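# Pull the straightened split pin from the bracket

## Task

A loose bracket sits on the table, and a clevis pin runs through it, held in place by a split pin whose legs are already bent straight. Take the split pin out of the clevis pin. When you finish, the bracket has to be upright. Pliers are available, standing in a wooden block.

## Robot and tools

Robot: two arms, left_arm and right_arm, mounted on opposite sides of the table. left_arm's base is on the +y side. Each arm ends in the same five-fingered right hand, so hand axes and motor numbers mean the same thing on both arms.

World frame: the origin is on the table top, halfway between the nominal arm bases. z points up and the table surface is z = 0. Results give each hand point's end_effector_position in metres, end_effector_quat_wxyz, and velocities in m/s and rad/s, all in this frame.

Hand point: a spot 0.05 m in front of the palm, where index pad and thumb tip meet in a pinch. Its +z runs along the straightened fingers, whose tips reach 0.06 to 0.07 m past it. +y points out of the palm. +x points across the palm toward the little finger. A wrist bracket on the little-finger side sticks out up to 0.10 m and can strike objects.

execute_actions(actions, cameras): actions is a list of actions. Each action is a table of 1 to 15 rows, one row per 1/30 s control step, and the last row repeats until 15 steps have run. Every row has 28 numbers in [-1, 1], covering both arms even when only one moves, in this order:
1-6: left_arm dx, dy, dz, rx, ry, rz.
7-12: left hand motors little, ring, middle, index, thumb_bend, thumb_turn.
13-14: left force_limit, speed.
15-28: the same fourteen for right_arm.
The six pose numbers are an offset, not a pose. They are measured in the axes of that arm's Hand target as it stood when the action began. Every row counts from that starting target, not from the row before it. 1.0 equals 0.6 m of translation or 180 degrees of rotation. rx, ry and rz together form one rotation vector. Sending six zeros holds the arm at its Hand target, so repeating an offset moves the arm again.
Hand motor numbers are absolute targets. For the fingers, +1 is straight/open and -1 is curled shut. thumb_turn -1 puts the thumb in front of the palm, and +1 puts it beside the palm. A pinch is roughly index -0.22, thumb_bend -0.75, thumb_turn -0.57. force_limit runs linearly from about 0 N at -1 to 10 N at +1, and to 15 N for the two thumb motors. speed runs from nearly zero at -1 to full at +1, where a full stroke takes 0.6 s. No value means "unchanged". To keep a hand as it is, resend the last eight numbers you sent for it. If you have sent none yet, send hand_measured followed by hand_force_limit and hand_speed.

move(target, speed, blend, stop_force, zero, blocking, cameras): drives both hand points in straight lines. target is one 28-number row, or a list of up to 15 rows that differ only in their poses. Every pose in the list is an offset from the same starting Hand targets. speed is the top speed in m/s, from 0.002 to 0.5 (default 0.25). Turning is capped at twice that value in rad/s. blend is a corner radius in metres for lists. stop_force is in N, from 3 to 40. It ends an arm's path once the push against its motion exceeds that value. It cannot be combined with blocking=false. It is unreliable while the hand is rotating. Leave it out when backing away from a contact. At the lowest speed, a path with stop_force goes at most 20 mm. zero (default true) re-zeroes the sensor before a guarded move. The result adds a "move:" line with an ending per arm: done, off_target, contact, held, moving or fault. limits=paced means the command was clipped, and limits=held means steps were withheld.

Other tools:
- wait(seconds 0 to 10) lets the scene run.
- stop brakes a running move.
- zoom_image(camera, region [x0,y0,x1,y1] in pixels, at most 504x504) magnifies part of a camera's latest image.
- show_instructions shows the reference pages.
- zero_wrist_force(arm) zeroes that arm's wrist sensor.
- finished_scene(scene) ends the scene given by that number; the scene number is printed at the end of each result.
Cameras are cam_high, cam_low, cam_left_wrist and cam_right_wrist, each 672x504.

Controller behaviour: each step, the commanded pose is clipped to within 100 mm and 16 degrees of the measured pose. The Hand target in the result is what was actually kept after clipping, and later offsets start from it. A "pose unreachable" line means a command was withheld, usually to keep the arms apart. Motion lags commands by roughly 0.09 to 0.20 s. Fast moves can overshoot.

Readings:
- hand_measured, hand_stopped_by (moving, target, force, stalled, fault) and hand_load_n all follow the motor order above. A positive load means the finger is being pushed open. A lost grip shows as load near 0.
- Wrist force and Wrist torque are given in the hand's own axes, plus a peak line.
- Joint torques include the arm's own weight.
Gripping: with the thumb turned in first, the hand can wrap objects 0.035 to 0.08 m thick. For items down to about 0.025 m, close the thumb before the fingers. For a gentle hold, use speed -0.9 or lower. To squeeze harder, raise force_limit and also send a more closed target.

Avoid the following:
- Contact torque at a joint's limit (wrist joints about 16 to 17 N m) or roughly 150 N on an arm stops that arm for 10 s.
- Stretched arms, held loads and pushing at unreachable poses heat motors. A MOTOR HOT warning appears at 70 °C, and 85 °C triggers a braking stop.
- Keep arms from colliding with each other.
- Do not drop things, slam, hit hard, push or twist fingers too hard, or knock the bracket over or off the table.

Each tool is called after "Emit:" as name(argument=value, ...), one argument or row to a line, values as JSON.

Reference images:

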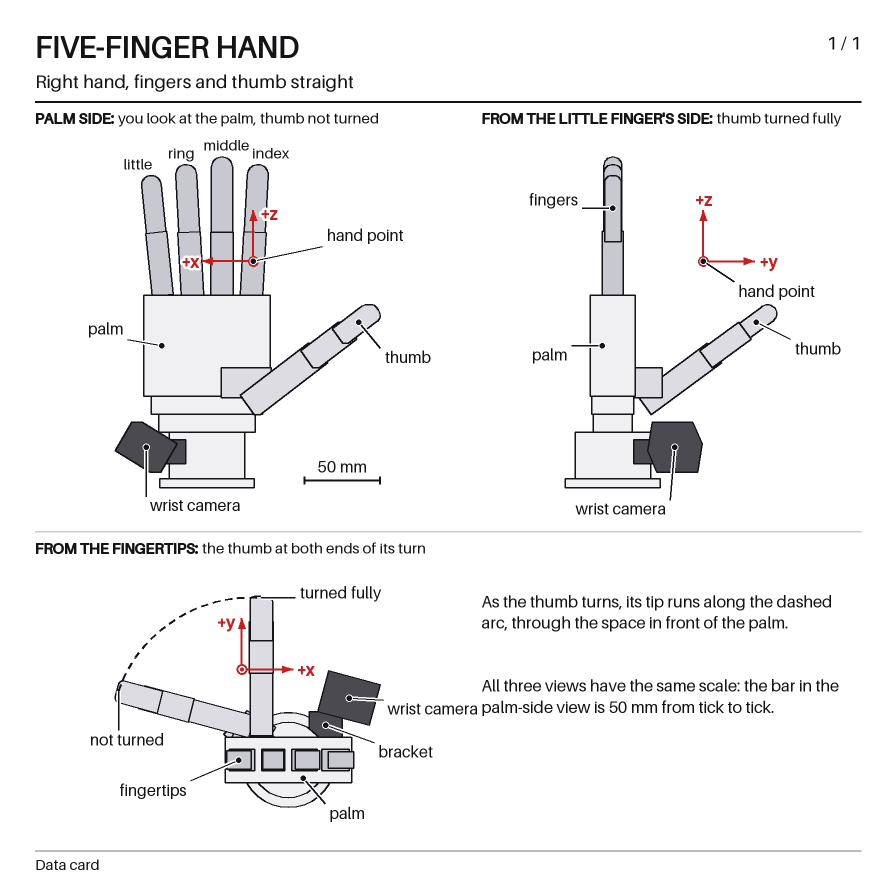

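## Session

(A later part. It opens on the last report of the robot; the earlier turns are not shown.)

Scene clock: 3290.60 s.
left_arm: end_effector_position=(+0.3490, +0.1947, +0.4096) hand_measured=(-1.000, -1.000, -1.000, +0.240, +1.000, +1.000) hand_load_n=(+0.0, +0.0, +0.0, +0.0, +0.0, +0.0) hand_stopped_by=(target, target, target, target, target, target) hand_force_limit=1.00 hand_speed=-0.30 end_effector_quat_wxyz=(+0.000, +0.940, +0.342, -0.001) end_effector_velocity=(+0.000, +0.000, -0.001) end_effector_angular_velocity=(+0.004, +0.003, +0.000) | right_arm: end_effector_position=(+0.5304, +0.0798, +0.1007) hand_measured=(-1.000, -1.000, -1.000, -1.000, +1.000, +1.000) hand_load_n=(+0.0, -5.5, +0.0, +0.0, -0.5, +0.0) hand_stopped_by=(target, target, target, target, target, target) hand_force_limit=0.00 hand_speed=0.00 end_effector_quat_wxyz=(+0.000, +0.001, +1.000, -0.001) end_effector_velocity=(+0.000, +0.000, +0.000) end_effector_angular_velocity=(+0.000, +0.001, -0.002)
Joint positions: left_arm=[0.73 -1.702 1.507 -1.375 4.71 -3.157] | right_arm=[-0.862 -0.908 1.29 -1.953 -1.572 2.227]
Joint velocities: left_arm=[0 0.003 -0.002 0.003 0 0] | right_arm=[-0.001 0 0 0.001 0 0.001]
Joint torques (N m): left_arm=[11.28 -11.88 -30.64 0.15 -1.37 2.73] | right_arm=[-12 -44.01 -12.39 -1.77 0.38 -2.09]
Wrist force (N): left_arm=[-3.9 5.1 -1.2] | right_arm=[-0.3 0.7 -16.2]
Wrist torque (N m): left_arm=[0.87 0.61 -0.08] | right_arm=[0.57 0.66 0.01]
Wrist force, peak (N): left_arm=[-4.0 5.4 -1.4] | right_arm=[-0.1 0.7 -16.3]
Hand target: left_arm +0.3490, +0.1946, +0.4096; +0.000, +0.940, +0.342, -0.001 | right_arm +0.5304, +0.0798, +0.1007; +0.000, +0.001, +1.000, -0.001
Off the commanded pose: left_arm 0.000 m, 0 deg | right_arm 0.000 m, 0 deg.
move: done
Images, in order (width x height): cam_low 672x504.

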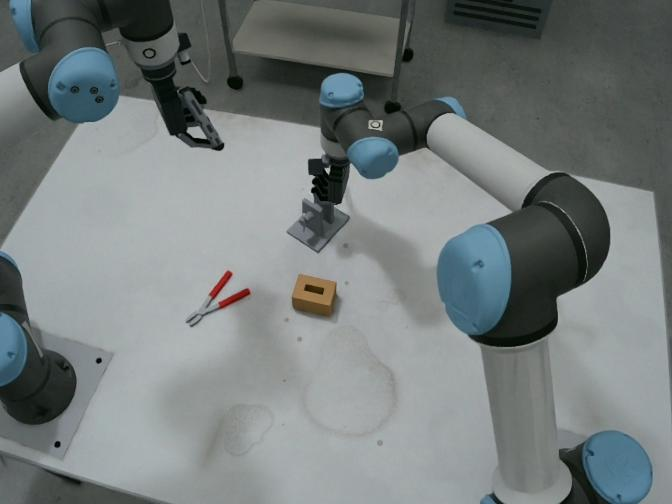

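Emit:
move(
  target=[-0.333,0,-0.317,0,-0.5,0,-1,-1,-1,0.24,1,1,1,-0.3,0,0,0,0,0,0,-1,-1,-1,-1,1,1,0,0],
  speed=0.4,
  cameras=["cam_low"],
)

Scene clock: 3297.77 s.
left_arm: end_effector_position=(+0.1963, +0.0659, +0.6002) hand_measured=(-1.000, -1.000, -1.000, +0.240, +1.000, +1.000) hand_load_n=(+0.0, +0.0, +0.0, +0.0, +0.0, -0.5) hand_stopped_by=(target, target, target, target, target, target) hand_force_limit=1.00 hand_speed=-0.30 end_effector_quat_wxyz=(+0.248, +0.664, +0.251, -0.659) end_effector_velocity=(+0.000, +0.000, +0.000) end_effector_angular_velocity=(+0.002, +0.002, +0.000) | right_arm: end_effector_position=(+0.5304, +0.0798, +0.1007) hand_measured=(-1.000, -1.000, -1.000, -1.000, +1.000, +1.000) hand_load_n=(+0.0, -5.5, +0.0, +0.0, -0.5, +0.0) hand_stopped_by=(target, target, target, target, target, target) hand_force_limit=0.00 hand_speed=0.00 end_effector_quat_wxyz=(+0.000, +0.001, +1.000, -0.001) end_effector_velocity=(+0.000, +0.001, +0.000) end_effector_angular_velocity=(+0.001, +0.000, +0.001)
Joint positions: left_arm=[0.772 -1.688 1.601 -0.99 3.149 -2.648] | right_arm=[-0.862 -0.908 1.29 -1.953 -1.572 2.227]
Joint velocities: left_arm=[0 0.001 -0.001 0.005 0 0.003] | right_arm=[0.001 0.001 0 -0.001 0 0]
Joint torques (N m): left_arm=[-7.99 -11 -31.48 0.59 -3.04 2.52] | right_arm=[-11.67 -44.34 -13.21 -1.6 0.53 -2.01]
Wrist force (N): left_arm=[-2.2 4.0 -1.4] | right_arm=[0.1 0.8 -16.1]
Wrist torque (N m): left_arm=[0.68 0.21 0.06] | right_arm=[0.57 0.60 0.03]
Wrist force, peak (N): left_arm=[-3.7 5.4 -1.3] | right_arm=[-0.2 0.7 -16.4]
Hand target: left_arm +0.1967, +0.0662, +0.6002; +0.242, +0.664, +0.242, -0.665 | right_arm +0.5304, +0.0798, +0.1007; +0.000, +0.001, +1.000, -0.001
Off the commanded pose: left_arm 0.000 m, 1 deg | right_arm 0.000 m, 0 deg.
move: done
Images, in order (width x height): cam_low 672x504.

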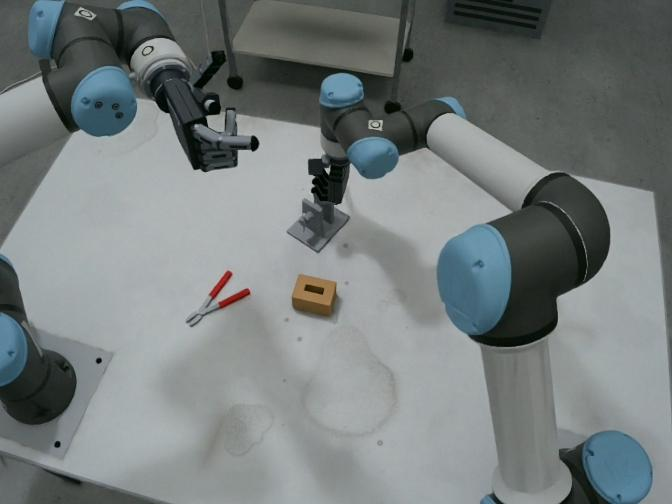

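Emit:
move(
  target=[-0.083,0,-0.333,0,-0.5,0,-1,-1,-1,0.24,1,1,1,-0.3,0,0,0,0,0,0,-1,-1,-1,-1,1,1,0,0],
  speed=0.4,
  cameras=["cam_low"],
)

Scene clock: 3308.83 s.
left_arm: end_effector_position=(+0.3499, +0.1948, +0.6494) hand_measured=(-1.000, -1.000, -1.000, +0.240, +1.000, +1.000) hand_load_n=(+0.0, +0.0, +0.0, +0.0, +0.0, +0.0) hand_stopped_by=(target, target, target, target, target, target) hand_force_limit=1.00 hand_speed=-0.30 end_effector_quat_wxyz=(+0.342, -0.001, +0.000, -0.940) end_effector_velocity=(+0.000, +0.001, +0.001) end_effector_angular_velocity=(-0.003, +0.001, +0.000) | right_arm: end_effector_position=(+0.5304, +0.0798, +0.1007) hand_measured=(-1.000, -1.000, -1.000, -1.000, +1.000, +1.000) hand_load_n=(+0.0, -5.5, +0.0, +0.0, -0.5, +0.0) hand_stopped_by=(target, target, target, target, target, target) hand_force_limit=0.00 hand_speed=0.00 end_effector_quat_wxyz=(+0.000, +0.001, +1.000, -0.001) end_effector_velocity=(+0.000, +0.000, +0.000) end_effector_angular_velocity=(+0.000, +0.000, +0.000)
Joint positions: left_arm=[0.584 -1.641 2.138 -2.067 1.569 -2.98] | right_arm=[-0.862 -0.908 1.29 -1.953 -1.572 2.227]
Joint velocities: left_arm=[-0.001 -0.001 0 -0.001 -0.002 0.001] | right_arm=[0 0 0 0 0 0]
Joint torques (N m): left_arm=[-10.11 -27.03 -28.7 0.13 -0.91 2.64] | right_arm=[-11.93 -44.1 -14.03 -1.7 0.79 -2.11]
Wrist force (N): left_arm=[-3.1 3.8 -0.6] | right_arm=[-0.2 0.7 -16.2]
Wrist torque (N m): left_arm=[0.66 0.29 0.01] | right_arm=[0.57 0.64 0.02]
Wrist force, peak (N): left_arm=[-2.4 4.7 -1.2] | right_arm=[0.0 0.6 -16.3]
Hand target: left_arm +0.3500, +0.1949, +0.6494; -0.342, +0.001, +0.000, +0.940 | right_arm +0.5304, +0.0798, +0.1007; +0.000, +0.001, +1.000, -0.001
Off the commanded pose: left_arm 0.000 m, 0 deg | right_arm 0.000 m, 0 deg.
move: done; limits=paced
Images, in order (width x height): cam_low 672x504.

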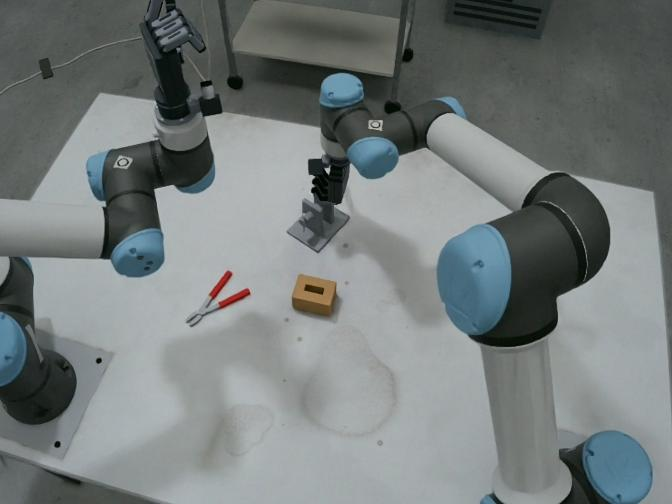

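Emit:
move(
  target=[-0.016,0.046,-0.383,-0.583,0,0,-1,-1,-1,0.24,1,1,1,-0.3,0,0,0,0,0,0,-1,-1,-1,-1,1,1,0,0],
  speed=0.4,
  cameras=["cam_low"],
)

Scene clock: 3331.07 s.
left_arm: end_effector_position=(+0.3745, +0.1801, +0.4198) hand_measured=(-1.000, -1.000, -1.000, +0.240, +1.000, +1.000) hand_load_n=(+0.0, +0.0, +0.0, +0.0, +0.0, +0.0) hand_stopped_by=(target, target, target, target, target, target) hand_force_limit=1.00 hand_speed=-0.30 end_effector_quat_wxyz=(-0.208, +0.272, -0.745, +0.572) end_effector_velocity=(+0.000, +0.000, -0.001) end_effector_angular_velocity=(+0.004, +0.003, +0.000) | right_arm: end_effector_position=(+0.5304, +0.0798, +0.1007) hand_measured=(-1.000, -1.000, -1.000, -1.000, +1.000, +1.000) hand_load_n=(+0.0, -5.5, +0.0, +0.0, +0.0, +0.0) hand_stopped_by=(target, target, target, target, target, target) hand_force_limit=0.00 hand_speed=0.00 end_effector_quat_wxyz=(+0.000, +0.001, +1.000, -0.001) end_effector_velocity=(+0.000, +0.001, +0.000) end_effector_angular_velocity=(+0.000, +0.000, +0.001)
Joint positions: left_arm=[0.537 -1.786 1.63 0.423 1.369 -3.197] | right_arm=[-0.862 -0.908 1.29 -1.953 -1.572 2.227]
Joint velocities: left_arm=[0.001 0.003 -0.003 0.005 0.001 0] | right_arm=[0.001 0 0 0 0 0]
Joint torques (N m): left_arm=[10.14 -5.17 -29.88 1.13 1.39 -2.58] | right_arm=[-12.12 -43.68 -15.04 -1.65 1.05 -2.08]
Wrist force (N): left_arm=[-4.3 4.9 -1.1] | right_arm=[-0.2 0.7 -16.2]
Wrist torque (N m): left_arm=[0.82 0.67 -0.08] | right_arm=[0.57 0.65 0.02]
Wrist force, peak (N): left_arm=[-4.3 5.2 -1.2] | right_arm=[-0.1 0.9 -16.3]
Hand target: left_arm +0.3746, +0.1800, +0.4197; +0.208, -0.272, +0.745, -0.572 | right_arm +0.5304, +0.0798, +0.1007; +0.000, +0.001, +1.000, -0.001
Off the commanded pose: left_arm 0.000 m, 0 deg | right_arm 0.000 m, 0 deg.
move: done
Images, in order (width x height): cam_low 672x504.

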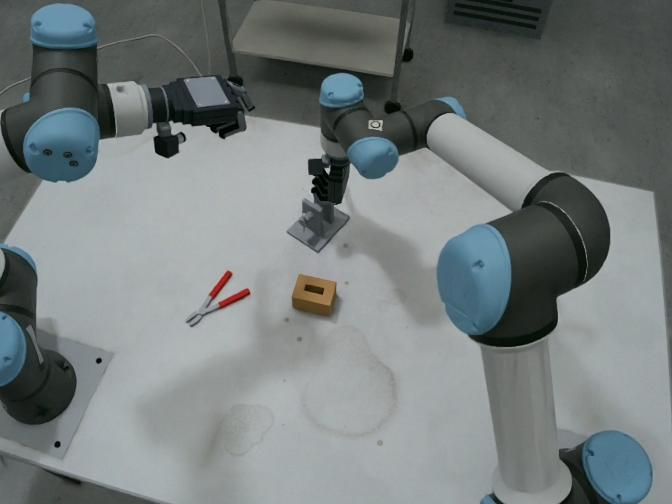

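Emit:
move(
  target=[0,0,0,0,0,-0.5,-1,-1,-1,1,1,-1,1,0,0,0,0,0,0,0,-1,-1,-1,-1,1,1,0,0],
  speed=0.4,
  cameras=["cam_low"],
)

Scene clock: 3339.67 s.
left_arm: end_effector_position=(+0.3746, +0.1800, +0.4197) hand_measured=(-1.000, -1.000, -1.000, +1.000, +1.000, -1.000) hand_load_n=(+0.0, +0.0, +0.0, +0.0, +0.0, +0.0) hand_stopped_by=(target, target, target, target, target, target) hand_force_limit=1.00 hand_speed=0.00 end_effector_quat_wxyz=(+0.257, +0.719, -0.335, +0.552) end_effector_velocity=(+0.000, +0.000, +0.000) end_effector_angular_velocity=(-0.002, +0.002, +0.002) | right_arm: end_effector_position=(+0.5304, +0.0798, +0.1007) hand_measured=(-1.000, -1.000, -1.000, -1.000, +1.000, +1.000) hand_load_n=(+0.0, -5.5, +0.0, +0.0, -0.5, +0.0) hand_stopped_by=(target, target, target, target, target, target) hand_force_limit=0.00 hand_speed=0.00 end_effector_quat_wxyz=(+0.000, +0.001, +1.000, -0.001) end_effector_velocity=(+0.000, +0.000, +0.000) end_effector_angular_velocity=(+0.000, +0.000, +0.001)
Joint positions: left_arm=[0.855 -1.722 1.651 0.334 1.676 -4.684] | right_arm=[-0.862 -0.908 1.29 -1.953 -1.572 2.227]
Joint velocities: left_arm=[0.001 -0.001 0.001 0 0 -0.003] | right_arm=[0 0 0 0.001 0 0]
Joint torques (N m): left_arm=[11.92 -24.3 -13.38 -3.4 1.3 -2.82] | right_arm=[-11.97 -44.37 -15.68 -1.69 1.33 -1.98]
Wrist force (N): left_arm=[-4.3 4.7 -0.3] | right_arm=[-0.2 0.6 -16.2]
Wrist torque (N m): left_arm=[0.78 0.68 -0.07] | right_arm=[0.55 0.64 0.02]
Wrist force, peak (N): left_arm=[-4.7 5.5 -0.8] | right_arm=[-0.2 0.6 -16.4]
Hand target: left_arm +0.3746, +0.1800, +0.4197; +0.257, +0.719, -0.335, +0.552 | right_arm +0.5304, +0.0798, +0.1007; +0.000, +0.001, +1.000, -0.001
Off the commanded pose: left_arm 0.000 m, 0 deg | right_arm 0.000 m, 0 deg.
move: done
Images, in order (width x height): cam_low 672x504.

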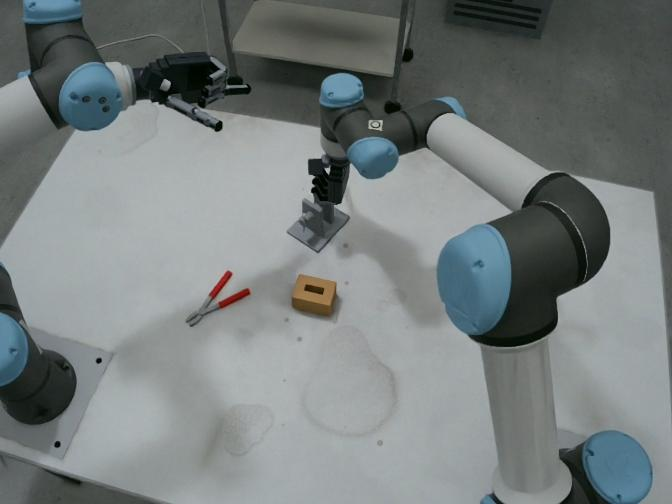

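Emit:
move(
  target=[-0.443,0.062,0.083,-0.0805,0.028,0.0215,-1,-1,-1,1,1,-1,1,0,0,0,0,0,0,0,-1,-1,-1,-1,1,1,0,0],
  speed=0.25,
  cameras=["cam_low","cam_high","cam_left_wrist"],
)

Scene clock: 3350.93 s.
left_arm: end_effector_position=(+0.3328, +0.1715, +0.1500) hand_measured=(-1.000, -1.000, -1.000, +1.000, +1.000, -1.000) hand_load_n=(+0.0, +0.0, +0.0, +0.0, +0.0, +0.0) hand_stopped_by=(target, target, target, target, target, target) hand_force_limit=1.00 hand_speed=0.00 end_effector_quat_wxyz=(+0.341, +0.645, -0.414, +0.545) end_effector_velocity=(+0.000, +0.000, -0.001) end_effector_angular_velocity=(+0.000, +0.000, +0.000) | right_arm: end_effector_position=(+0.5304, +0.0798, +0.1007) hand_measured=(-1.000, -1.000, -1.000, -1.000, +1.000, +1.000) hand_load_n=(+0.0, -6.0, +0.0, +0.0, +0.0, +0.0) hand_stopped_by=(target, target, target, target, target, target) hand_force_limit=0.00 hand_speed=0.00 end_effector_quat_wxyz=(+0.000, +0.001, +1.000, -0.001) end_effector_velocity=(-0.001, +0.000, +0.000) end_effector_angular_velocity=(-0.001, +0.000, +0.003)
Joint positions: left_arm=[0.929 -1.48 2.217 -0.544 2.005 -4.619] | right_arm=[-0.862 -0.908 1.29 -1.953 -1.572 2.227]
Joint velocities: left_arm=[0 0.003 0.001 -0.003 0 0] | right_arm=[0.001 0 0 0.001 -0.001 -0.002]
Joint torques (N m): left_arm=[9.69 -13.39 -8.66 -3.77 1.36 -2.29] | right_arm=[-11.86 -43.8 -16.55 -1.61 1.32 -2.07]
Wrist force (N): left_arm=[-4.4 4.8 -0.4] | right_arm=[-0.2 0.8 -16.2]
Wrist torque (N m): left_arm=[0.82 0.65 -0.10] | right_arm=[0.58 0.65 0.01]
Wrist force, peak (N): left_arm=[-5.4 5.2 -0.3] | right_arm=[-0.2 0.9 -16.4]
Hand target: left_arm +0.3328, +0.1715, +0.1499; +0.341, +0.645, -0.414, +0.545 | right_arm +0.5304, +0.0798, +0.1007; +0.000, +0.001, +1.000, -0.001
Off the commanded pose: left_arm 0.000 m, 0 deg | right_arm 0.000 m, 0 deg.
move: done
camera_calibration:
cam_left_wrist: T_world_to_cam=[[-0.845442, -0.492112, 0.207495, 0.342773], [-0.460793, 0.475727, -0.749235, 0.188304], [0.269997, -0.729047, -0.628961, 0.246337], [0, 0, 0, 1]] pos_world=[0.310054, 0.258693, 0.224897]
Images, in order (width x height): cam_high 672x504, cam_low 672x504, cam_left_wrist 672x504.

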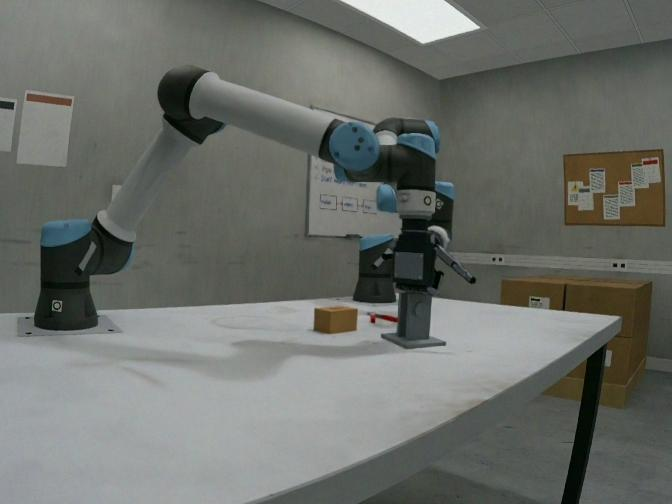

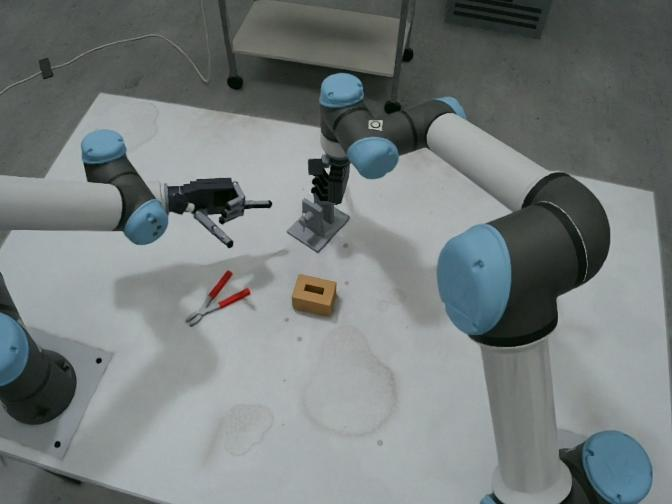

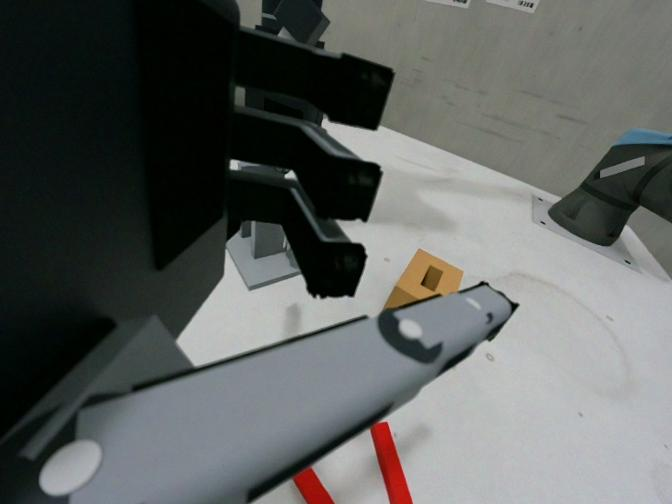

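Emit:
move(
  target=[-0.1724,0,0.0305,0,0,0,-1,-1,-1,1,1,-1,1,0,0,0,0,0,0,0,-1,-1,-1,-1,1,1,0,0],
  speed=0.04,
  stop_force=4,
  cameras=["cam_low","cam_high"],
)

Emit:
zoom_image(
  camera="cam_high",
  region=[350, 270, 450, 350],
)

Emit:
zoom_image(
  camera="cam_low",
  region=[230, 170, 350, 260],
)

Scene clock: 3361.50 s.
left_arm: end_effector_position=(+0.3339, +0.1719, +0.0447) hand_measured=(-1.000, -1.000, -1.000, +1.000, +1.000, -1.000) hand_load_n=(+0.0, +0.5, +0.0, +0.0, +0.0, +0.0) hand_stopped_by=(target, target, target, target, target, target) hand_force_limit=1.00 hand_speed=0.00 end_effector_quat_wxyz=(+0.341, +0.645, -0.414, +0.545) end_effector_velocity=(+0.000, +0.000, +0.000) end_effector_angular_velocity=(+0.000, +0.000, +0.000) | right_arm: end_effector_position=(+0.5304, +0.0798, +0.1007) hand_measured=(-1.000, -1.000, -1.000, -1.000, +1.000, +1.000) hand_load_n=(+0.0, -6.0, +0.0, +0.0, +0.0, +0.0) hand_stopped_by=(target, target, target, target, target, target) hand_force_limit=0.00 hand_speed=0.00 end_effector_quat_wxyz=(+0.000, +0.001, +1.000, -0.001) end_effector_velocity=(+0.000, +0.000, -0.001) end_effector_angular_velocity=(-0.001, +0.001, -0.001)
Joint positions: left_arm=[0.932 -1.225 2.302 -0.884 2.008 -4.619] | right_arm=[-0.862 -0.908 1.29 -1.953 -1.572 2.227]
Joint velocities: left_arm=[0 0 0 0 0 0] | right_arm=[0 0.001 0 0.001 0 0]
Joint torques (N m): left_arm=[11.81 -20.03 -2.73 -3.45 1.43 -2.8] | right_arm=[-12.22 -43.93 -17.88 -1.55 1.31 -2.08]
Wrist force (N): left_arm=[-4.3 4.9 -0.9] | right_arm=[-0.2 0.5 -16.0]
Wrist torque (N m): left_arm=[0.85 0.63 -0.11] | right_arm=[0.52 0.64 0.01]
Wrist force, peak (N): left_arm=[-4.7 5.1 -0.6] | right_arm=[-0.1 0.3 -16.4]
Hand target: left_arm +0.3339, +0.1719, +0.0447; +0.341, +0.645, -0.414, +0.545 | right_arm +0.5304, +0.0798, +0.1007; +0.000, +0.001, +1.000, -0.001
Off the commanded pose: left_arm 0.000 m, 0 deg | right_arm 0.000 m, 0 deg.
move: done
Images, in order (width x height): cam_high 672x504, cam_low 672x504.

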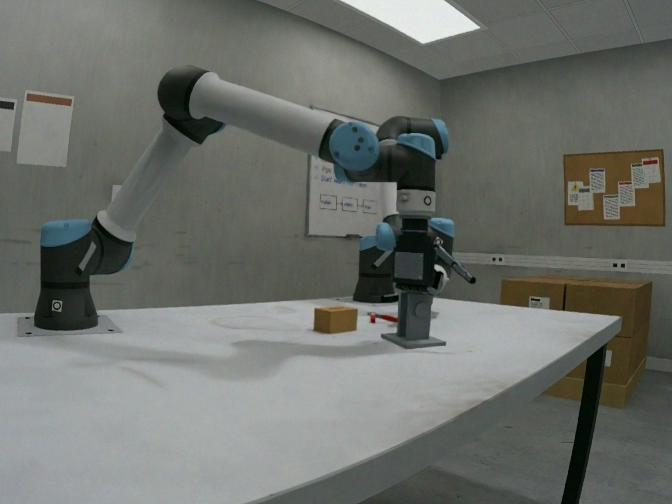

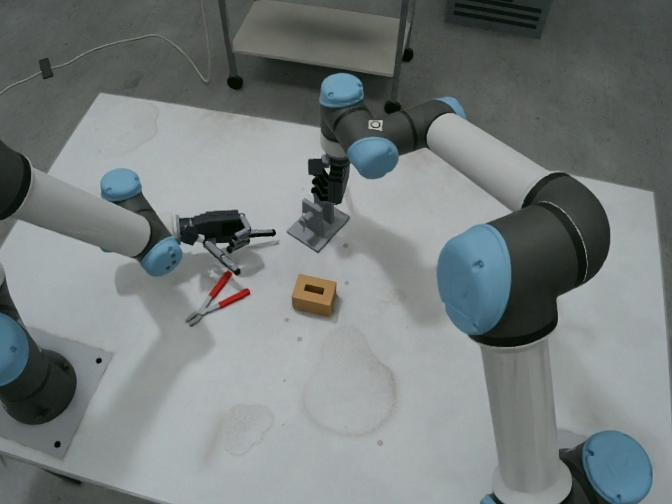

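Scaled by 5.040 from the camera's 672x504 image, which has a finer 960x720 frame.

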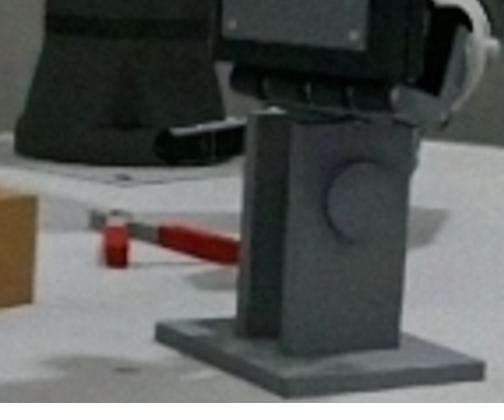

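Scaled by 4.200 from the camera's 672x504 image, which has a finer 960x720 frame.

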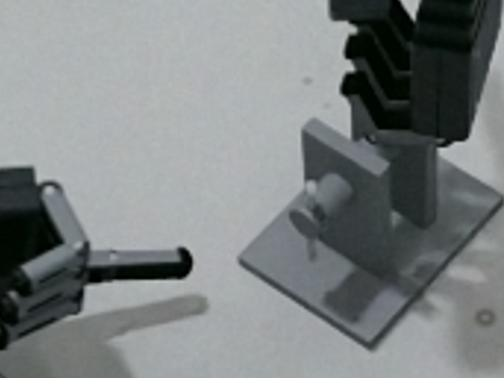

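Emit:
move(
  target=[0.0145,0.0175,0.0821,0,0,0,-1,-1,-1,1,1,-1,1,0,0,0,0,0,0,0,-1,-1,-1,-1,1,1,0,0],
  speed=0.05,
  stop_force=4,
  cameras=[],
)

Emit:
move(
  target=[-0.0328,0,0.0058,0,0,0,-1,-1,-1,1,1,-1,1,0,0,0,0,0,0,0,-1,-1,-1,-1,1,1,0,0],
  speed=0.01,
  stop_force=3,
  cameras=["cam_low","cam_high","cam_left_wrist"],
)

Emit:
zoom_image(
  camera="cam_low",
  region=[250, 190, 340, 260],
)

Emit:
zoom_image(
  camera="cam_high",
  region=[350, 270, 450, 350],
)

Scene clock: 3383.57 s.
left_arm: end_effector_position=(+0.3455, +0.1221, +0.0446) hand_measured=(-1.000, -1.000, -1.000, +1.000, +1.000, -1.000) hand_load_n=(+0.0, +0.0, +0.0, +0.0, +0.0, +0.0) hand_stopped_by=(target, target, target, target, target, target) hand_force_limit=1.00 hand_speed=0.00 end_effector_quat_wxyz=(+0.341, +0.645, -0.414, +0.545) end_effector_velocity=(+0.000, +0.000, +0.000) end_effector_angular_velocity=(-0.001, -0.001, +0.001) | right_arm: end_effector_position=(+0.5304, +0.0798, +0.1007) hand_measured=(-1.000, -1.000, -1.000, -1.000, +1.000, +1.000) hand_load_n=(+0.0, -6.0, +0.0, +0.0, +0.0, +0.0) hand_stopped_by=(target, target, target, target, target, target) hand_force_limit=0.00 hand_speed=0.00 end_effector_quat_wxyz=(+0.000, +0.001, +1.000, -0.001) end_effector_velocity=(+0.000, -0.001, -0.001) end_effector_angular_velocity=(-0.001, +0.001, +0.000)
Joint positions: left_arm=[0.842 -1.181 2.223 -0.856 1.92 -4.637] | right_arm=[-0.862 -0.908 1.29 -1.953 -1.572 2.227]
Joint velocities: left_arm=[0 0 0 -0.001 0 0] | right_arm=[-0.001 0 0 0.001 0 -0.001]
Joint torques (N m): left_arm=[-7.71 -22.95 -18.33 1.17 -1.23 -2.44] | right_arm=[-12.07 -44.04 -18.79 -1.59 1.3 -2.14]
Wrist force (N): left_arm=[-4.5 4.9 -0.5] | right_arm=[-0.2 0.4 -16.0]
Wrist torque (N m): left_arm=[0.84 0.66 -0.10] | right_arm=[0.51 0.64 0.01]
Wrist force, peak (N): left_arm=[-4.6 5.1 -0.6] | right_arm=[0.0 0.5 -16.3]
Hand target: left_arm +0.3455, +0.1221, +0.0446; +0.341, +0.645, -0.414, +0.545 | right_arm +0.5304, +0.0798, +0.1007; +0.000, +0.001, +1.000, -0.001
Off the commanded pose: left_arm 0.000 m, 0 deg | right_arm 0.000 m, 0 deg.
move: done
No camera images: "cameras" was empty.

Scene clock: 3386.40 s.
left_arm: end_effector_position=(+0.3456, +0.1221, +0.0304) hand_measured=(-1.000, -1.000, -1.000, +1.000, +1.000, -1.000) hand_load_n=(+0.0, +0.0, +0.0, -0.5, +0.5, +0.0) hand_stopped_by=(target, target, target, target, target, target) hand_force_limit=1.00 hand_speed=0.00 end_effector_quat_wxyz=(+0.341, +0.645, -0.414, +0.545) end_effector_velocity=(+0.000, +0.000, -0.001) end_effector_angular_velocity=(+0.002, +0.002, +0.000) | right_arm: end_effector_position=(+0.5304, +0.0798, +0.1007) hand_measured=(-1.000, -1.000, -1.000, -1.000, +1.000, +1.000) hand_load_n=(+0.5, -5.5, +0.0, +0.0, +0.0, +0.0) hand_stopped_by=(target, target, target, target, target, target) hand_force_limit=0.00 hand_speed=0.00 end_effector_quat_wxyz=(+0.000, +0.001, +1.000, -0.001) end_effector_velocity=(+0.000, +0.000, +0.000) end_effector_angular_velocity=(+0.001, -0.001, -0.002)
Joint positions: left_arm=[0.842 -1.144 2.228 -0.898 1.92 -4.637] | right_arm=[-0.862 -0.908 1.29 -1.953 -1.572 2.227]
Joint velocities: left_arm=[0 0.001 0 0.002 0 0] | right_arm=[0 0 0 -0.001 0 0.001]
Joint torques (N m): left_arm=[3.92 -37.96 -15.57 1.52 -0.25 2.29] | right_arm=[-12.06 -44.23 -18.84 -1.52 1.29 -2.16]
Wrist force (N): left_arm=[-2.4 5.0 -1.2] | right_arm=[-0.1 0.7 -16.1]
Wrist torque (N m): left_arm=[0.86 0.80 0.02] | right_arm=[0.56 0.63 0.02]
Wrist force, peak (N): left_arm=[0.8 5.0 -5.9] | right_arm=[-0.1 0.8 -16.3]
Hand target: left_arm +0.3456, +0.1221, +0.0304; +0.341, +0.645, -0.414, +0.545 | right_arm +0.5304, +0.0798, +0.1007; +0.000, +0.001, +1.000, -0.001
Off the commanded pose: left_arm 0.006 m, 0 deg | right_arm 0.000 m, 0 deg.
move: contact (left_arm)
camera_calibration:
cam_left_wrist: T_world_to_cam=[[-0.845473, -0.492012, 0.207602, 0.354094], [-0.460765, 0.4756, -0.749333, 0.128139], [0.269946, -0.729197, -0.628809, 0.131715], [0, 0, 0, 1]] pos_world=[0.322863, 0.209322, 0.105332]
Images, in order (width x height): cam_high 672x504, cam_low 672x504, cam_left_wrist 672x504.

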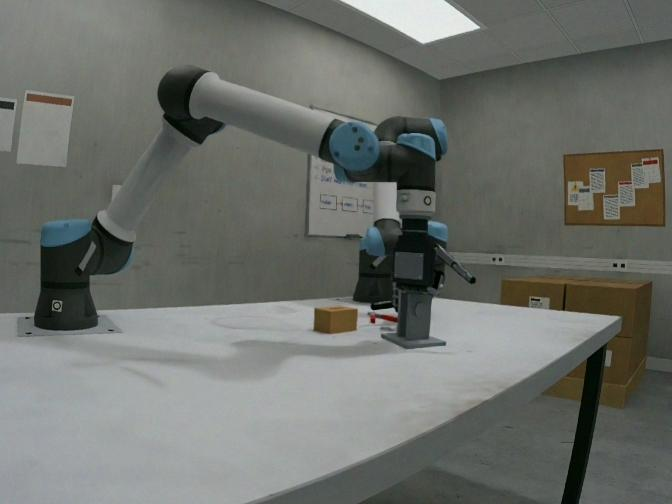

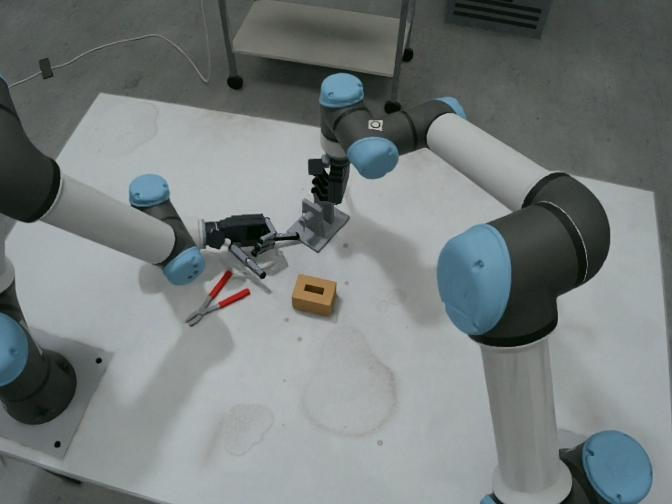

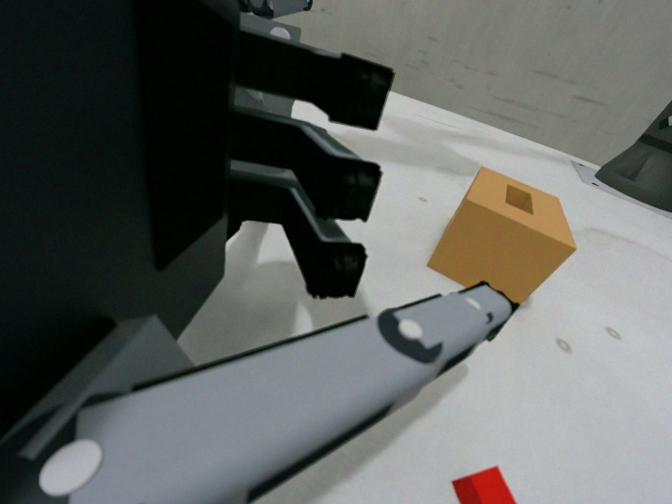

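Scaled by 5.600 from the camera's 672x504 image, which has a finer 960x720 frame.

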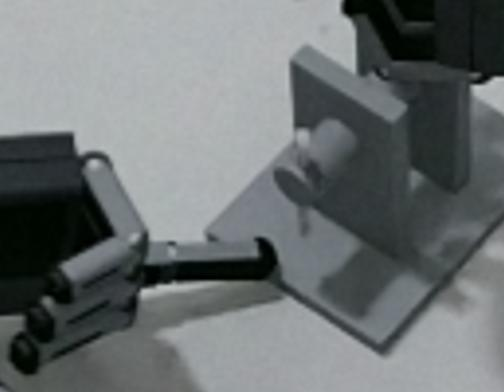

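Scaled by 5.040 from the camera's 672x504 image, which has a finer 960x720 frame.

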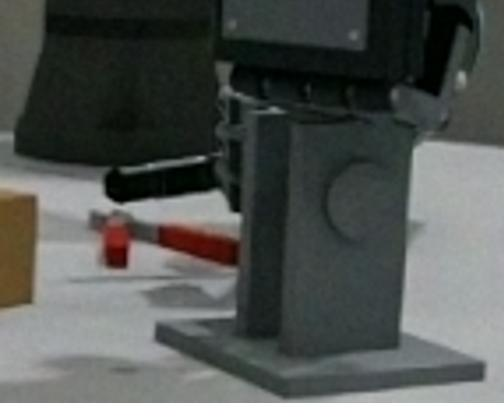

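Emit:
move(
  target=[0.0033,0,-0.0006,0,0,0,-1,-1,-1,1,1,-1,1,0,0,0,0,0,0,0,-1,-1,-1,-1,1,1,0,0],
  speed=0.02,
  cameras=["cam_low"],
)

Emit:
zoom_image(
  camera="cam_low",
  region=[250, 190, 340, 260],
)

Emit:
zoom_image(
  camera="cam_low",
  region=[80, 120, 400, 360],
)

Scene clock: 3415.23 s.
left_arm: end_effector_position=(+0.3456, +0.1221, +0.0323) hand_measured=(-1.000, -1.000, -1.000, +1.000, +1.000, -1.000) hand_load_n=(+0.0, +0.0, +0.0, +0.0, +0.0, +0.5) hand_stopped_by=(target, target, target, target, target, target) hand_force_limit=1.00 hand_speed=0.00 end_effector_quat_wxyz=(+0.341, +0.645, -0.414, +0.545) end_effector_velocity=(+0.000, +0.000, +0.001) end_effector_angular_velocity=(-0.001, -0.001, +0.000) | right_arm: end_effector_position=(+0.5304, +0.0798, +0.1007) hand_measured=(-1.000, -1.000, -1.000, -1.000, +1.000, +1.000) hand_load_n=(+0.0, -5.5, +0.0, +0.0, -0.5, +0.0) hand_stopped_by=(target, target, target, target, target, target) hand_force_limit=0.00 hand_speed=0.00 end_effector_quat_wxyz=(+0.000, +0.001, +1.000, -0.001) end_effector_velocity=(+0.000, +0.000, +0.000) end_effector_angular_velocity=(+0.001, -0.001, -0.002)
Joint positions: left_arm=[0.842 -1.149 2.228 -0.892 1.92 -4.637] | right_arm=[-0.862 -0.908 1.29 -1.953 -1.572 2.227]
Joint velocities: left_arm=[0 -0.003 0 0.002 0 0] | right_arm=[0 0 0 -0.001 0 0.002]
Joint torques (N m): left_arm=[-6.39 -39.88 -19.06 1.11 -1.22 0.7] | right_arm=[-12.08 -44.28 -19.48 -1.56 1.21 -2.13]
Wrist force (N): left_arm=[-4.6 4.9 -0.2] | right_arm=[-0.2 0.8 -16.4]
Wrist torque (N m): left_arm=[0.83 0.67 -0.11] | right_arm=[0.59 0.65 0.02]
Wrist force, peak (N): left_arm=[-4.7 5.2 -0.3] | right_arm=[-0.2 0.8 -16.4]
Hand target: left_arm +0.3456, +0.1221, +0.0324; +0.341, +0.645, -0.414, +0.545 | right_arm +0.5304, +0.0798, +0.1007; +0.000, +0.001, +1.000, -0.001
Off the commanded pose: left_arm 0.000 m, 0 deg | right_arm 0.000 m, 0 deg.
move: done
Images, in order (width x height): cam_low 672x504.

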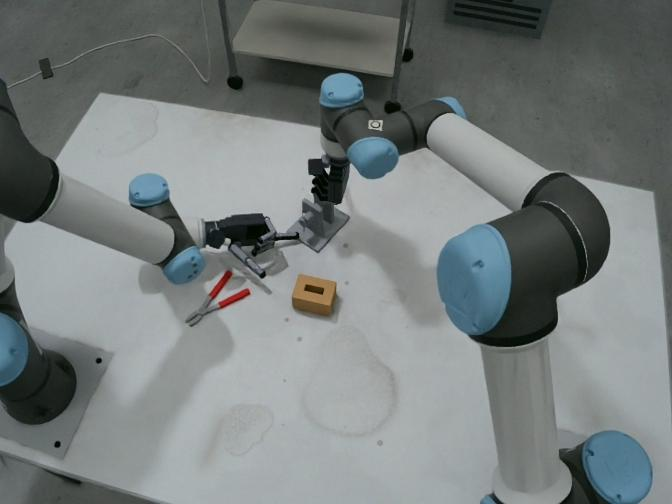

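Scaled by 5.600 from the camera's 672x504 image, which has a finer 960x720 frame.

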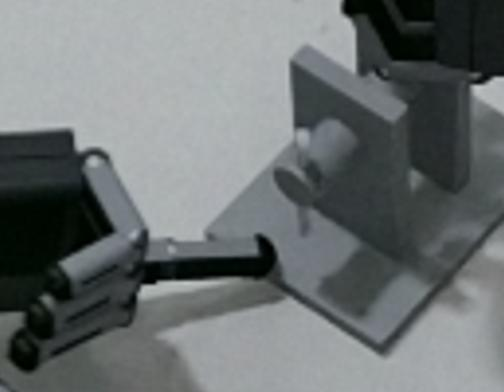

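Scaled by 1.575 from the camera's 672x504 image, which has a finer 960x720 frame.

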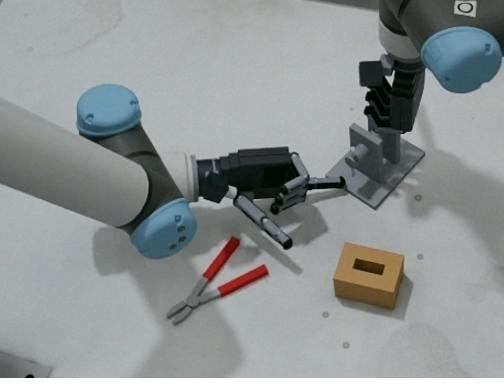

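Emit:
move(
  target=[0.0044,-0.0067,0.0246,0,0,0,-1,-1,-1,1,1,-1,1,0,0,0,0,0,0,0,-1,-1,-1,-1,1,1,0,0],
  speed=0.02,
  stop_force=4,
  cameras=["cam_low"],
)

Emit:
zoom_image(
  camera="cam_low",
  region=[270, 190, 340, 245],
)

Scene clock: 3425.60 s.
left_arm: end_effector_position=(+0.3556, +0.1102, +0.0325) hand_measured=(-1.000, -1.000, -1.000, +1.000, +1.000, -1.000) hand_load_n=(+0.0, +0.0, +0.0, +0.0, +0.0, +0.0) hand_stopped_by=(target, target, target, target, target, target) hand_force_limit=1.00 hand_speed=0.00 end_effector_quat_wxyz=(+0.341, +0.645, -0.414, +0.545) end_effector_velocity=(+0.000, +0.000, +0.000) end_effector_angular_velocity=(+0.000, -0.001, +0.000) | right_arm: end_effector_position=(+0.5304, +0.0798, +0.1007) hand_measured=(-1.000, -1.000, -1.000, -1.000, +1.000, +1.000) hand_load_n=(+0.0, -5.5, +0.0, +0.5, +0.0, +0.0) hand_stopped_by=(target, target, target, target, target, target) hand_force_limit=0.00 hand_speed=0.00 end_effector_quat_wxyz=(+0.000, +0.001, +1.000, -0.001) end_effector_velocity=(-0.001, +0.001, +0.000) end_effector_angular_velocity=(+0.000, +0.000, +0.000)
Joint positions: left_arm=[0.838 -1.129 2.187 -0.872 1.916 -4.638] | right_arm=[-0.862 -0.908 1.29 -1.953 -1.572 2.227]
Joint velocities: left_arm=[0 0 0 -0.001 0 0] | right_arm=[0.001 0 0 0.001 0 0.001]
Joint torques (N m): left_arm=[-8.59 -23.16 -19.67 1.09 -1.25 -2.57] | right_arm=[-11.93 -44.33 -20.28 -1.58 1.11 -2.13]
Wrist force (N): left_arm=[-4.5 5.3 -0.2] | right_arm=[0.0 0.7 -16.1]
Wrist torque (N m): left_arm=[0.89 0.65 -0.09] | right_arm=[0.56 0.62 0.03]
Wrist force, peak (N): left_arm=[-4.7 5.4 -0.4] | right_arm=[0.0 0.7 -16.4]
Hand target: left_arm +0.3556, +0.1102, +0.0325; +0.341, +0.645, -0.414, +0.545 | right_arm +0.5304, +0.0798, +0.1007; +0.000, +0.001, +1.000, -0.001
Off the commanded pose: left_arm 0.000 m, 0 deg | right_arm 0.000 m, 0 deg.
move: done
Images, in order (width x height): cam_low 672x504.

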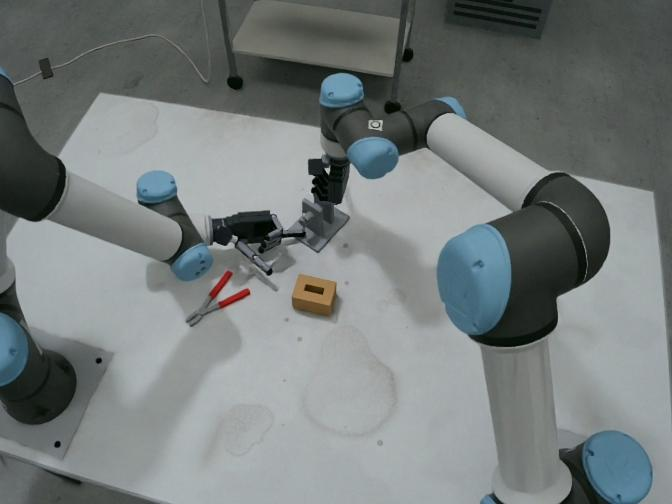

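Scaled by 7.200 from the camera's 672x504 image, which has a finer 960x720 frame.

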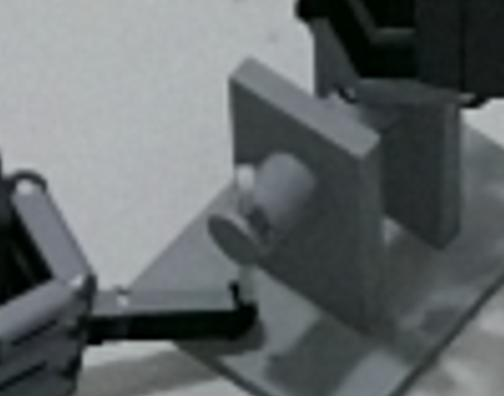

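Emit:
move(
  target=[0.0023,-0.0015,0.0131,0,0,0,-1,-1,-1,1,1,-1,1,0,0,0,0,0,0,0,-1,-1,-1,-1,1,1,0,0],
  speed=0.01,
  stop_force=3,
  cameras=["cam_low","cam_high"],
)

Emit:
zoom_image(
  camera="cam_low",
  region=[285, 195, 325, 245],
)

Scene clock: 3433.60 s.
left_arm: end_effector_position=(+0.3598, +0.1034, +0.0325) hand_measured=(-1.000, -1.000, -1.000, +1.000, +1.000, -1.000) hand_load_n=(+0.5, +0.0, +0.0, +0.0, +0.0, +0.0) hand_stopped_by=(target, target, target, target, target, target) hand_force_limit=1.00 hand_speed=0.00 end_effector_quat_wxyz=(+0.341, +0.645, -0.414, +0.545) end_effector_velocity=(+0.000, +0.000, -0.001) end_effector_angular_velocity=(+0.000, +0.000, -0.001) | right_arm: end_effector_position=(+0.5304, +0.0798, +0.1007) hand_measured=(-1.000, -1.000, -1.000, -1.000, +1.000, +1.000) hand_load_n=(+0.0, -5.5, +0.0, +0.5, +0.0, +0.0) hand_stopped_by=(target, target, target, target, target, target) hand_force_limit=0.00 hand_speed=0.00 end_effector_quat_wxyz=(+0.000, +0.001, +1.000, -0.001) end_effector_velocity=(+0.000, +0.000, +0.000) end_effector_angular_velocity=(+0.000, +0.000, +0.002)
Joint positions: left_arm=[0.833 -1.119 2.167 -0.863 1.911 -4.639] | right_arm=[-0.862 -0.908 1.29 -1.953 -1.572 2.227]
Joint velocities: left_arm=[0 0.002 0 -0.001 0 0] | right_arm=[0 0 0 0.001 0 -0.003]
Joint torques (N m): left_arm=[-8.28 -25.33 -19.26 1.47 -1.26 -2.44] | right_arm=[-12.11 -43.89 -19.52 -1.6 1.07 -2.07]
Wrist force (N): left_arm=[-4.2 5.1 -0.4] | right_arm=[-0.1 0.7 -16.1]
Wrist torque (N m): left_arm=[0.86 0.61 -0.09] | right_arm=[0.56 0.63 0.02]
Wrist force, peak (N): left_arm=[-4.7 5.4 -0.4] | right_arm=[0.0 0.9 -16.4]
Hand target: left_arm +0.3598, +0.1034, +0.0325; +0.341, +0.645, -0.414, +0.545 | right_arm +0.5304, +0.0798, +0.1007; +0.000, +0.001, +1.000, -0.001
Off the commanded pose: left_arm 0.000 m, 0 deg | right_arm 0.000 m, 0 deg.
move: done
Images, in order (width x height): cam_high 672x504, cam_low 672x504.

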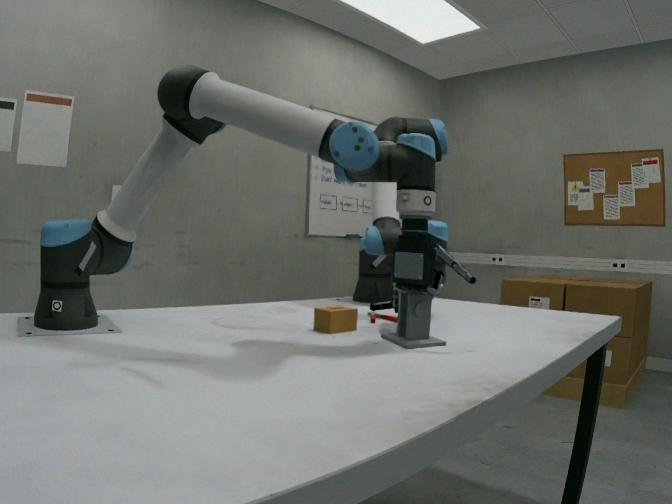

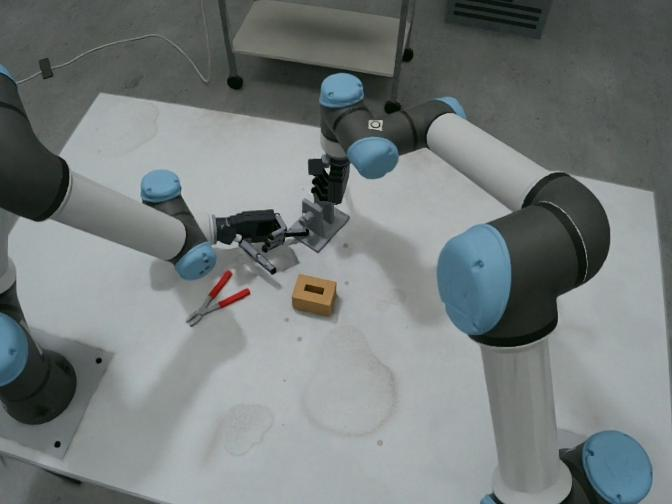

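Scaled by 10.080 from the camera's 672x504 image, which has a finer 960x720 frame.

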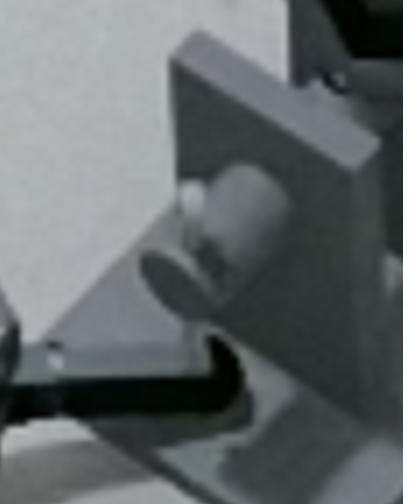

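Emit:
move(
  target=[0,0.005,0,0,0,0,-1,-1,-1,1,1,-1,1,0,0,0,0,0,0,0,-1,-1,-1,-1,1,1,0,0],
  speed=0.01,
  stop_force=3,
  cameras=["cam_low"],
)

Emit:
move(
  target=[0.0131,0,-0.0023,0,0,0,-1,-1,-1,1,1,-1,1,0,0,0,0,0,0,0,-1,-1,-1,-1,1,1,0,0],
  speed=0.006,
  stop_force=4,
  cameras=["cam_low"],
)

Emit:
zoom_image(
  camera="cam_low",
  region=[285, 195, 325, 245],
)

Scene clock: 3443.57 s.
left_arm: end_effector_position=(+0.3571, +0.1021, +0.0325) hand_measured=(-1.000, -1.000, -1.000, +1.000, +1.000, -1.000) hand_load_n=(+0.0, +0.0, +0.0, +0.0, +0.0, +0.0) hand_stopped_by=(target, target, target, target, target, target) hand_force_limit=1.00 hand_speed=0.00 end_effector_quat_wxyz=(+0.341, +0.645, -0.414, +0.545) end_effector_velocity=(+0.001, +0.000, +0.001) end_effector_angular_velocity=(-0.002, -0.002, +0.001) | right_arm: end_effector_position=(+0.5304, +0.0798, +0.1007) hand_measured=(-1.000, -1.000, -1.000, -1.000, +1.000, +1.000) hand_load_n=(+0.0, -6.0, +0.0, +0.0, +0.0, +0.0) hand_stopped_by=(target, target, target, target, target, target) hand_force_limit=0.00 hand_speed=0.00 end_effector_quat_wxyz=(+0.000, +0.001, +1.000, -0.001) end_effector_velocity=(+0.000, +0.000, +0.000) end_effector_angular_velocity=(+0.001, -0.001, -0.002)
Joint positions: left_arm=[0.825 -1.122 2.173 -0.867 1.903 -4.641] | right_arm=[-0.862 -0.908 1.29 -1.953 -1.572 2.227]
Joint velocities: left_arm=[0 -0.001 -0.001 -0.002 -0.001 0] | right_arm=[0 0 0 -0.001 0 0.002]
Joint torques (N m): left_arm=[-8.49 -41.46 -2.54 -3.81 -1.01 -2.54] | right_arm=[-11.89 -44.51 -19.66 -1.55 0.97 -2.02]
Wrist force (N): left_arm=[-4.4 5.4 -0.4] | right_arm=[0.0 0.7 -16.0]
Wrist torque (N m): left_arm=[0.91 0.65 -0.09] | right_arm=[0.56 0.61 0.03]
Wrist force, peak (N): left_arm=[-4.9 5.3 -0.5] | right_arm=[-0.2 0.7 -16.3]
Hand target: left_arm +0.3571, +0.1021, +0.0325; +0.341, +0.645, -0.414, +0.545 | right_arm +0.5304, +0.0798, +0.1007; +0.000, +0.001, +1.000, -0.001
Off the commanded pose: left_arm 0.000 m, 0 deg | right_arm 0.000 m, 0 deg.
move: done
Images, in order (width x height): cam_low 672x504.

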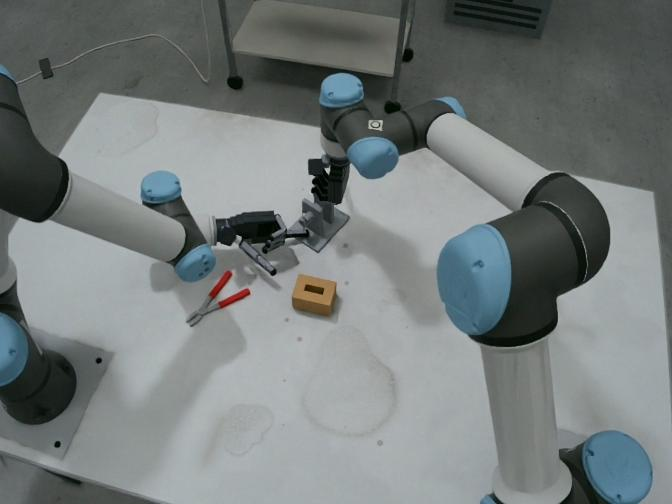

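Scene clock: 3445.77 s.
left_arm: end_effector_position=(+0.3570, +0.1021, +0.0405) hand_measured=(-1.000, -1.000, -1.000, +1.000, +1.000, -1.000) hand_load_n=(+0.0, +0.0, +0.0, +0.0, +0.0, +0.5) hand_stopped_by=(target, target, target, target, target, target) hand_force_limit=1.00 hand_speed=0.00 end_effector_quat_wxyz=(+0.341, +0.645, -0.414, +0.545) end_effector_velocity=(+0.000, +0.000, +0.000) end_effector_angular_velocity=(-0.001, -0.001, +0.000) | right_arm: end_effector_position=(+0.5304, +0.0798, +0.1007) hand_measured=(-1.000, -1.000, -1.000, -1.000, +1.000, +1.000) hand_load_n=(+0.0, -5.5, +0.0, +0.0, +0.0, +0.0) hand_stopped_by=(target, target, target, target, target, target) hand_force_limit=0.00 hand_speed=0.00 end_effector_quat_wxyz=(+0.000, +0.001, +1.000, -0.001) end_effector_velocity=(+0.000, +0.000, +0.001) end_effector_angular_velocity=(+0.002, -0.002, +0.002)
Joint positions: left_arm=[0.825 -1.142 2.171 -0.844 1.903 -4.641] | right_arm=[-0.862 -0.908 1.29 -1.953 -1.572 2.227]
Joint velocities: left_arm=[0 -0.001 0.001 -0.001 0 0] | right_arm=[0 0 0 -0.002 0 -0.002]
Joint torques (N m): left_arm=[-9.13 -41.04 -18.15 1.19 -1.2 -2.03] | right_arm=[-11.87 -44.14 -18.91 -1.52 0.86 -2.08]
Wrist force (N): left_arm=[-4.5 5.3 -0.5] | right_arm=[-0.2 0.8 -16.2]
Wrist torque (N m): left_arm=[0.89 0.66 -0.09] | right_arm=[0.57 0.64 0.02]
Wrist force, peak (N): left_arm=[-4.6 5.4 -0.4] | right_arm=[-0.1 0.8 -16.4]
Hand target: left_arm +0.3570, +0.1021, +0.0405; +0.341, +0.645, -0.414, +0.545 | right_arm +0.5304, +0.0798, +0.1007; +0.000, +0.001, +1.000, -0.001
Off the commanded pose: left_arm 0.000 m, 0 deg | right_arm 0.000 m, 0 deg.
move: done
Images, in order (width x height): cam_low 672x504.

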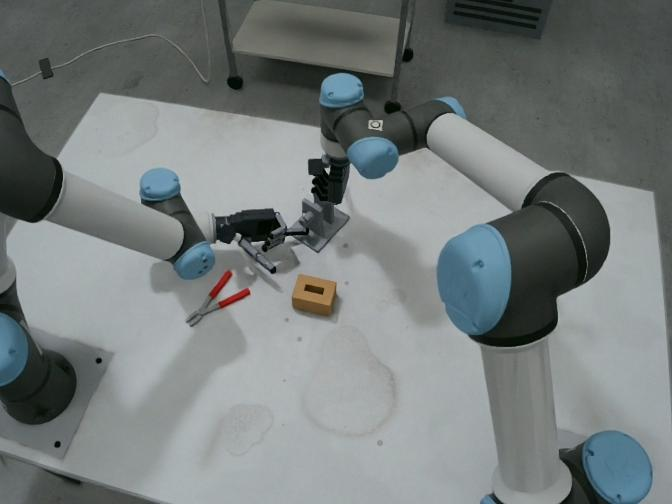

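Scaled by 10.080 from the camera's 672x504 image, which has a finer 960x720 frame.

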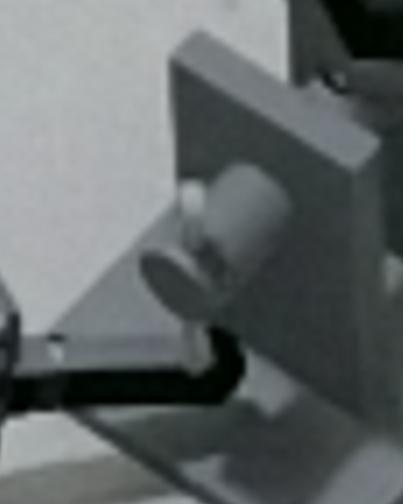

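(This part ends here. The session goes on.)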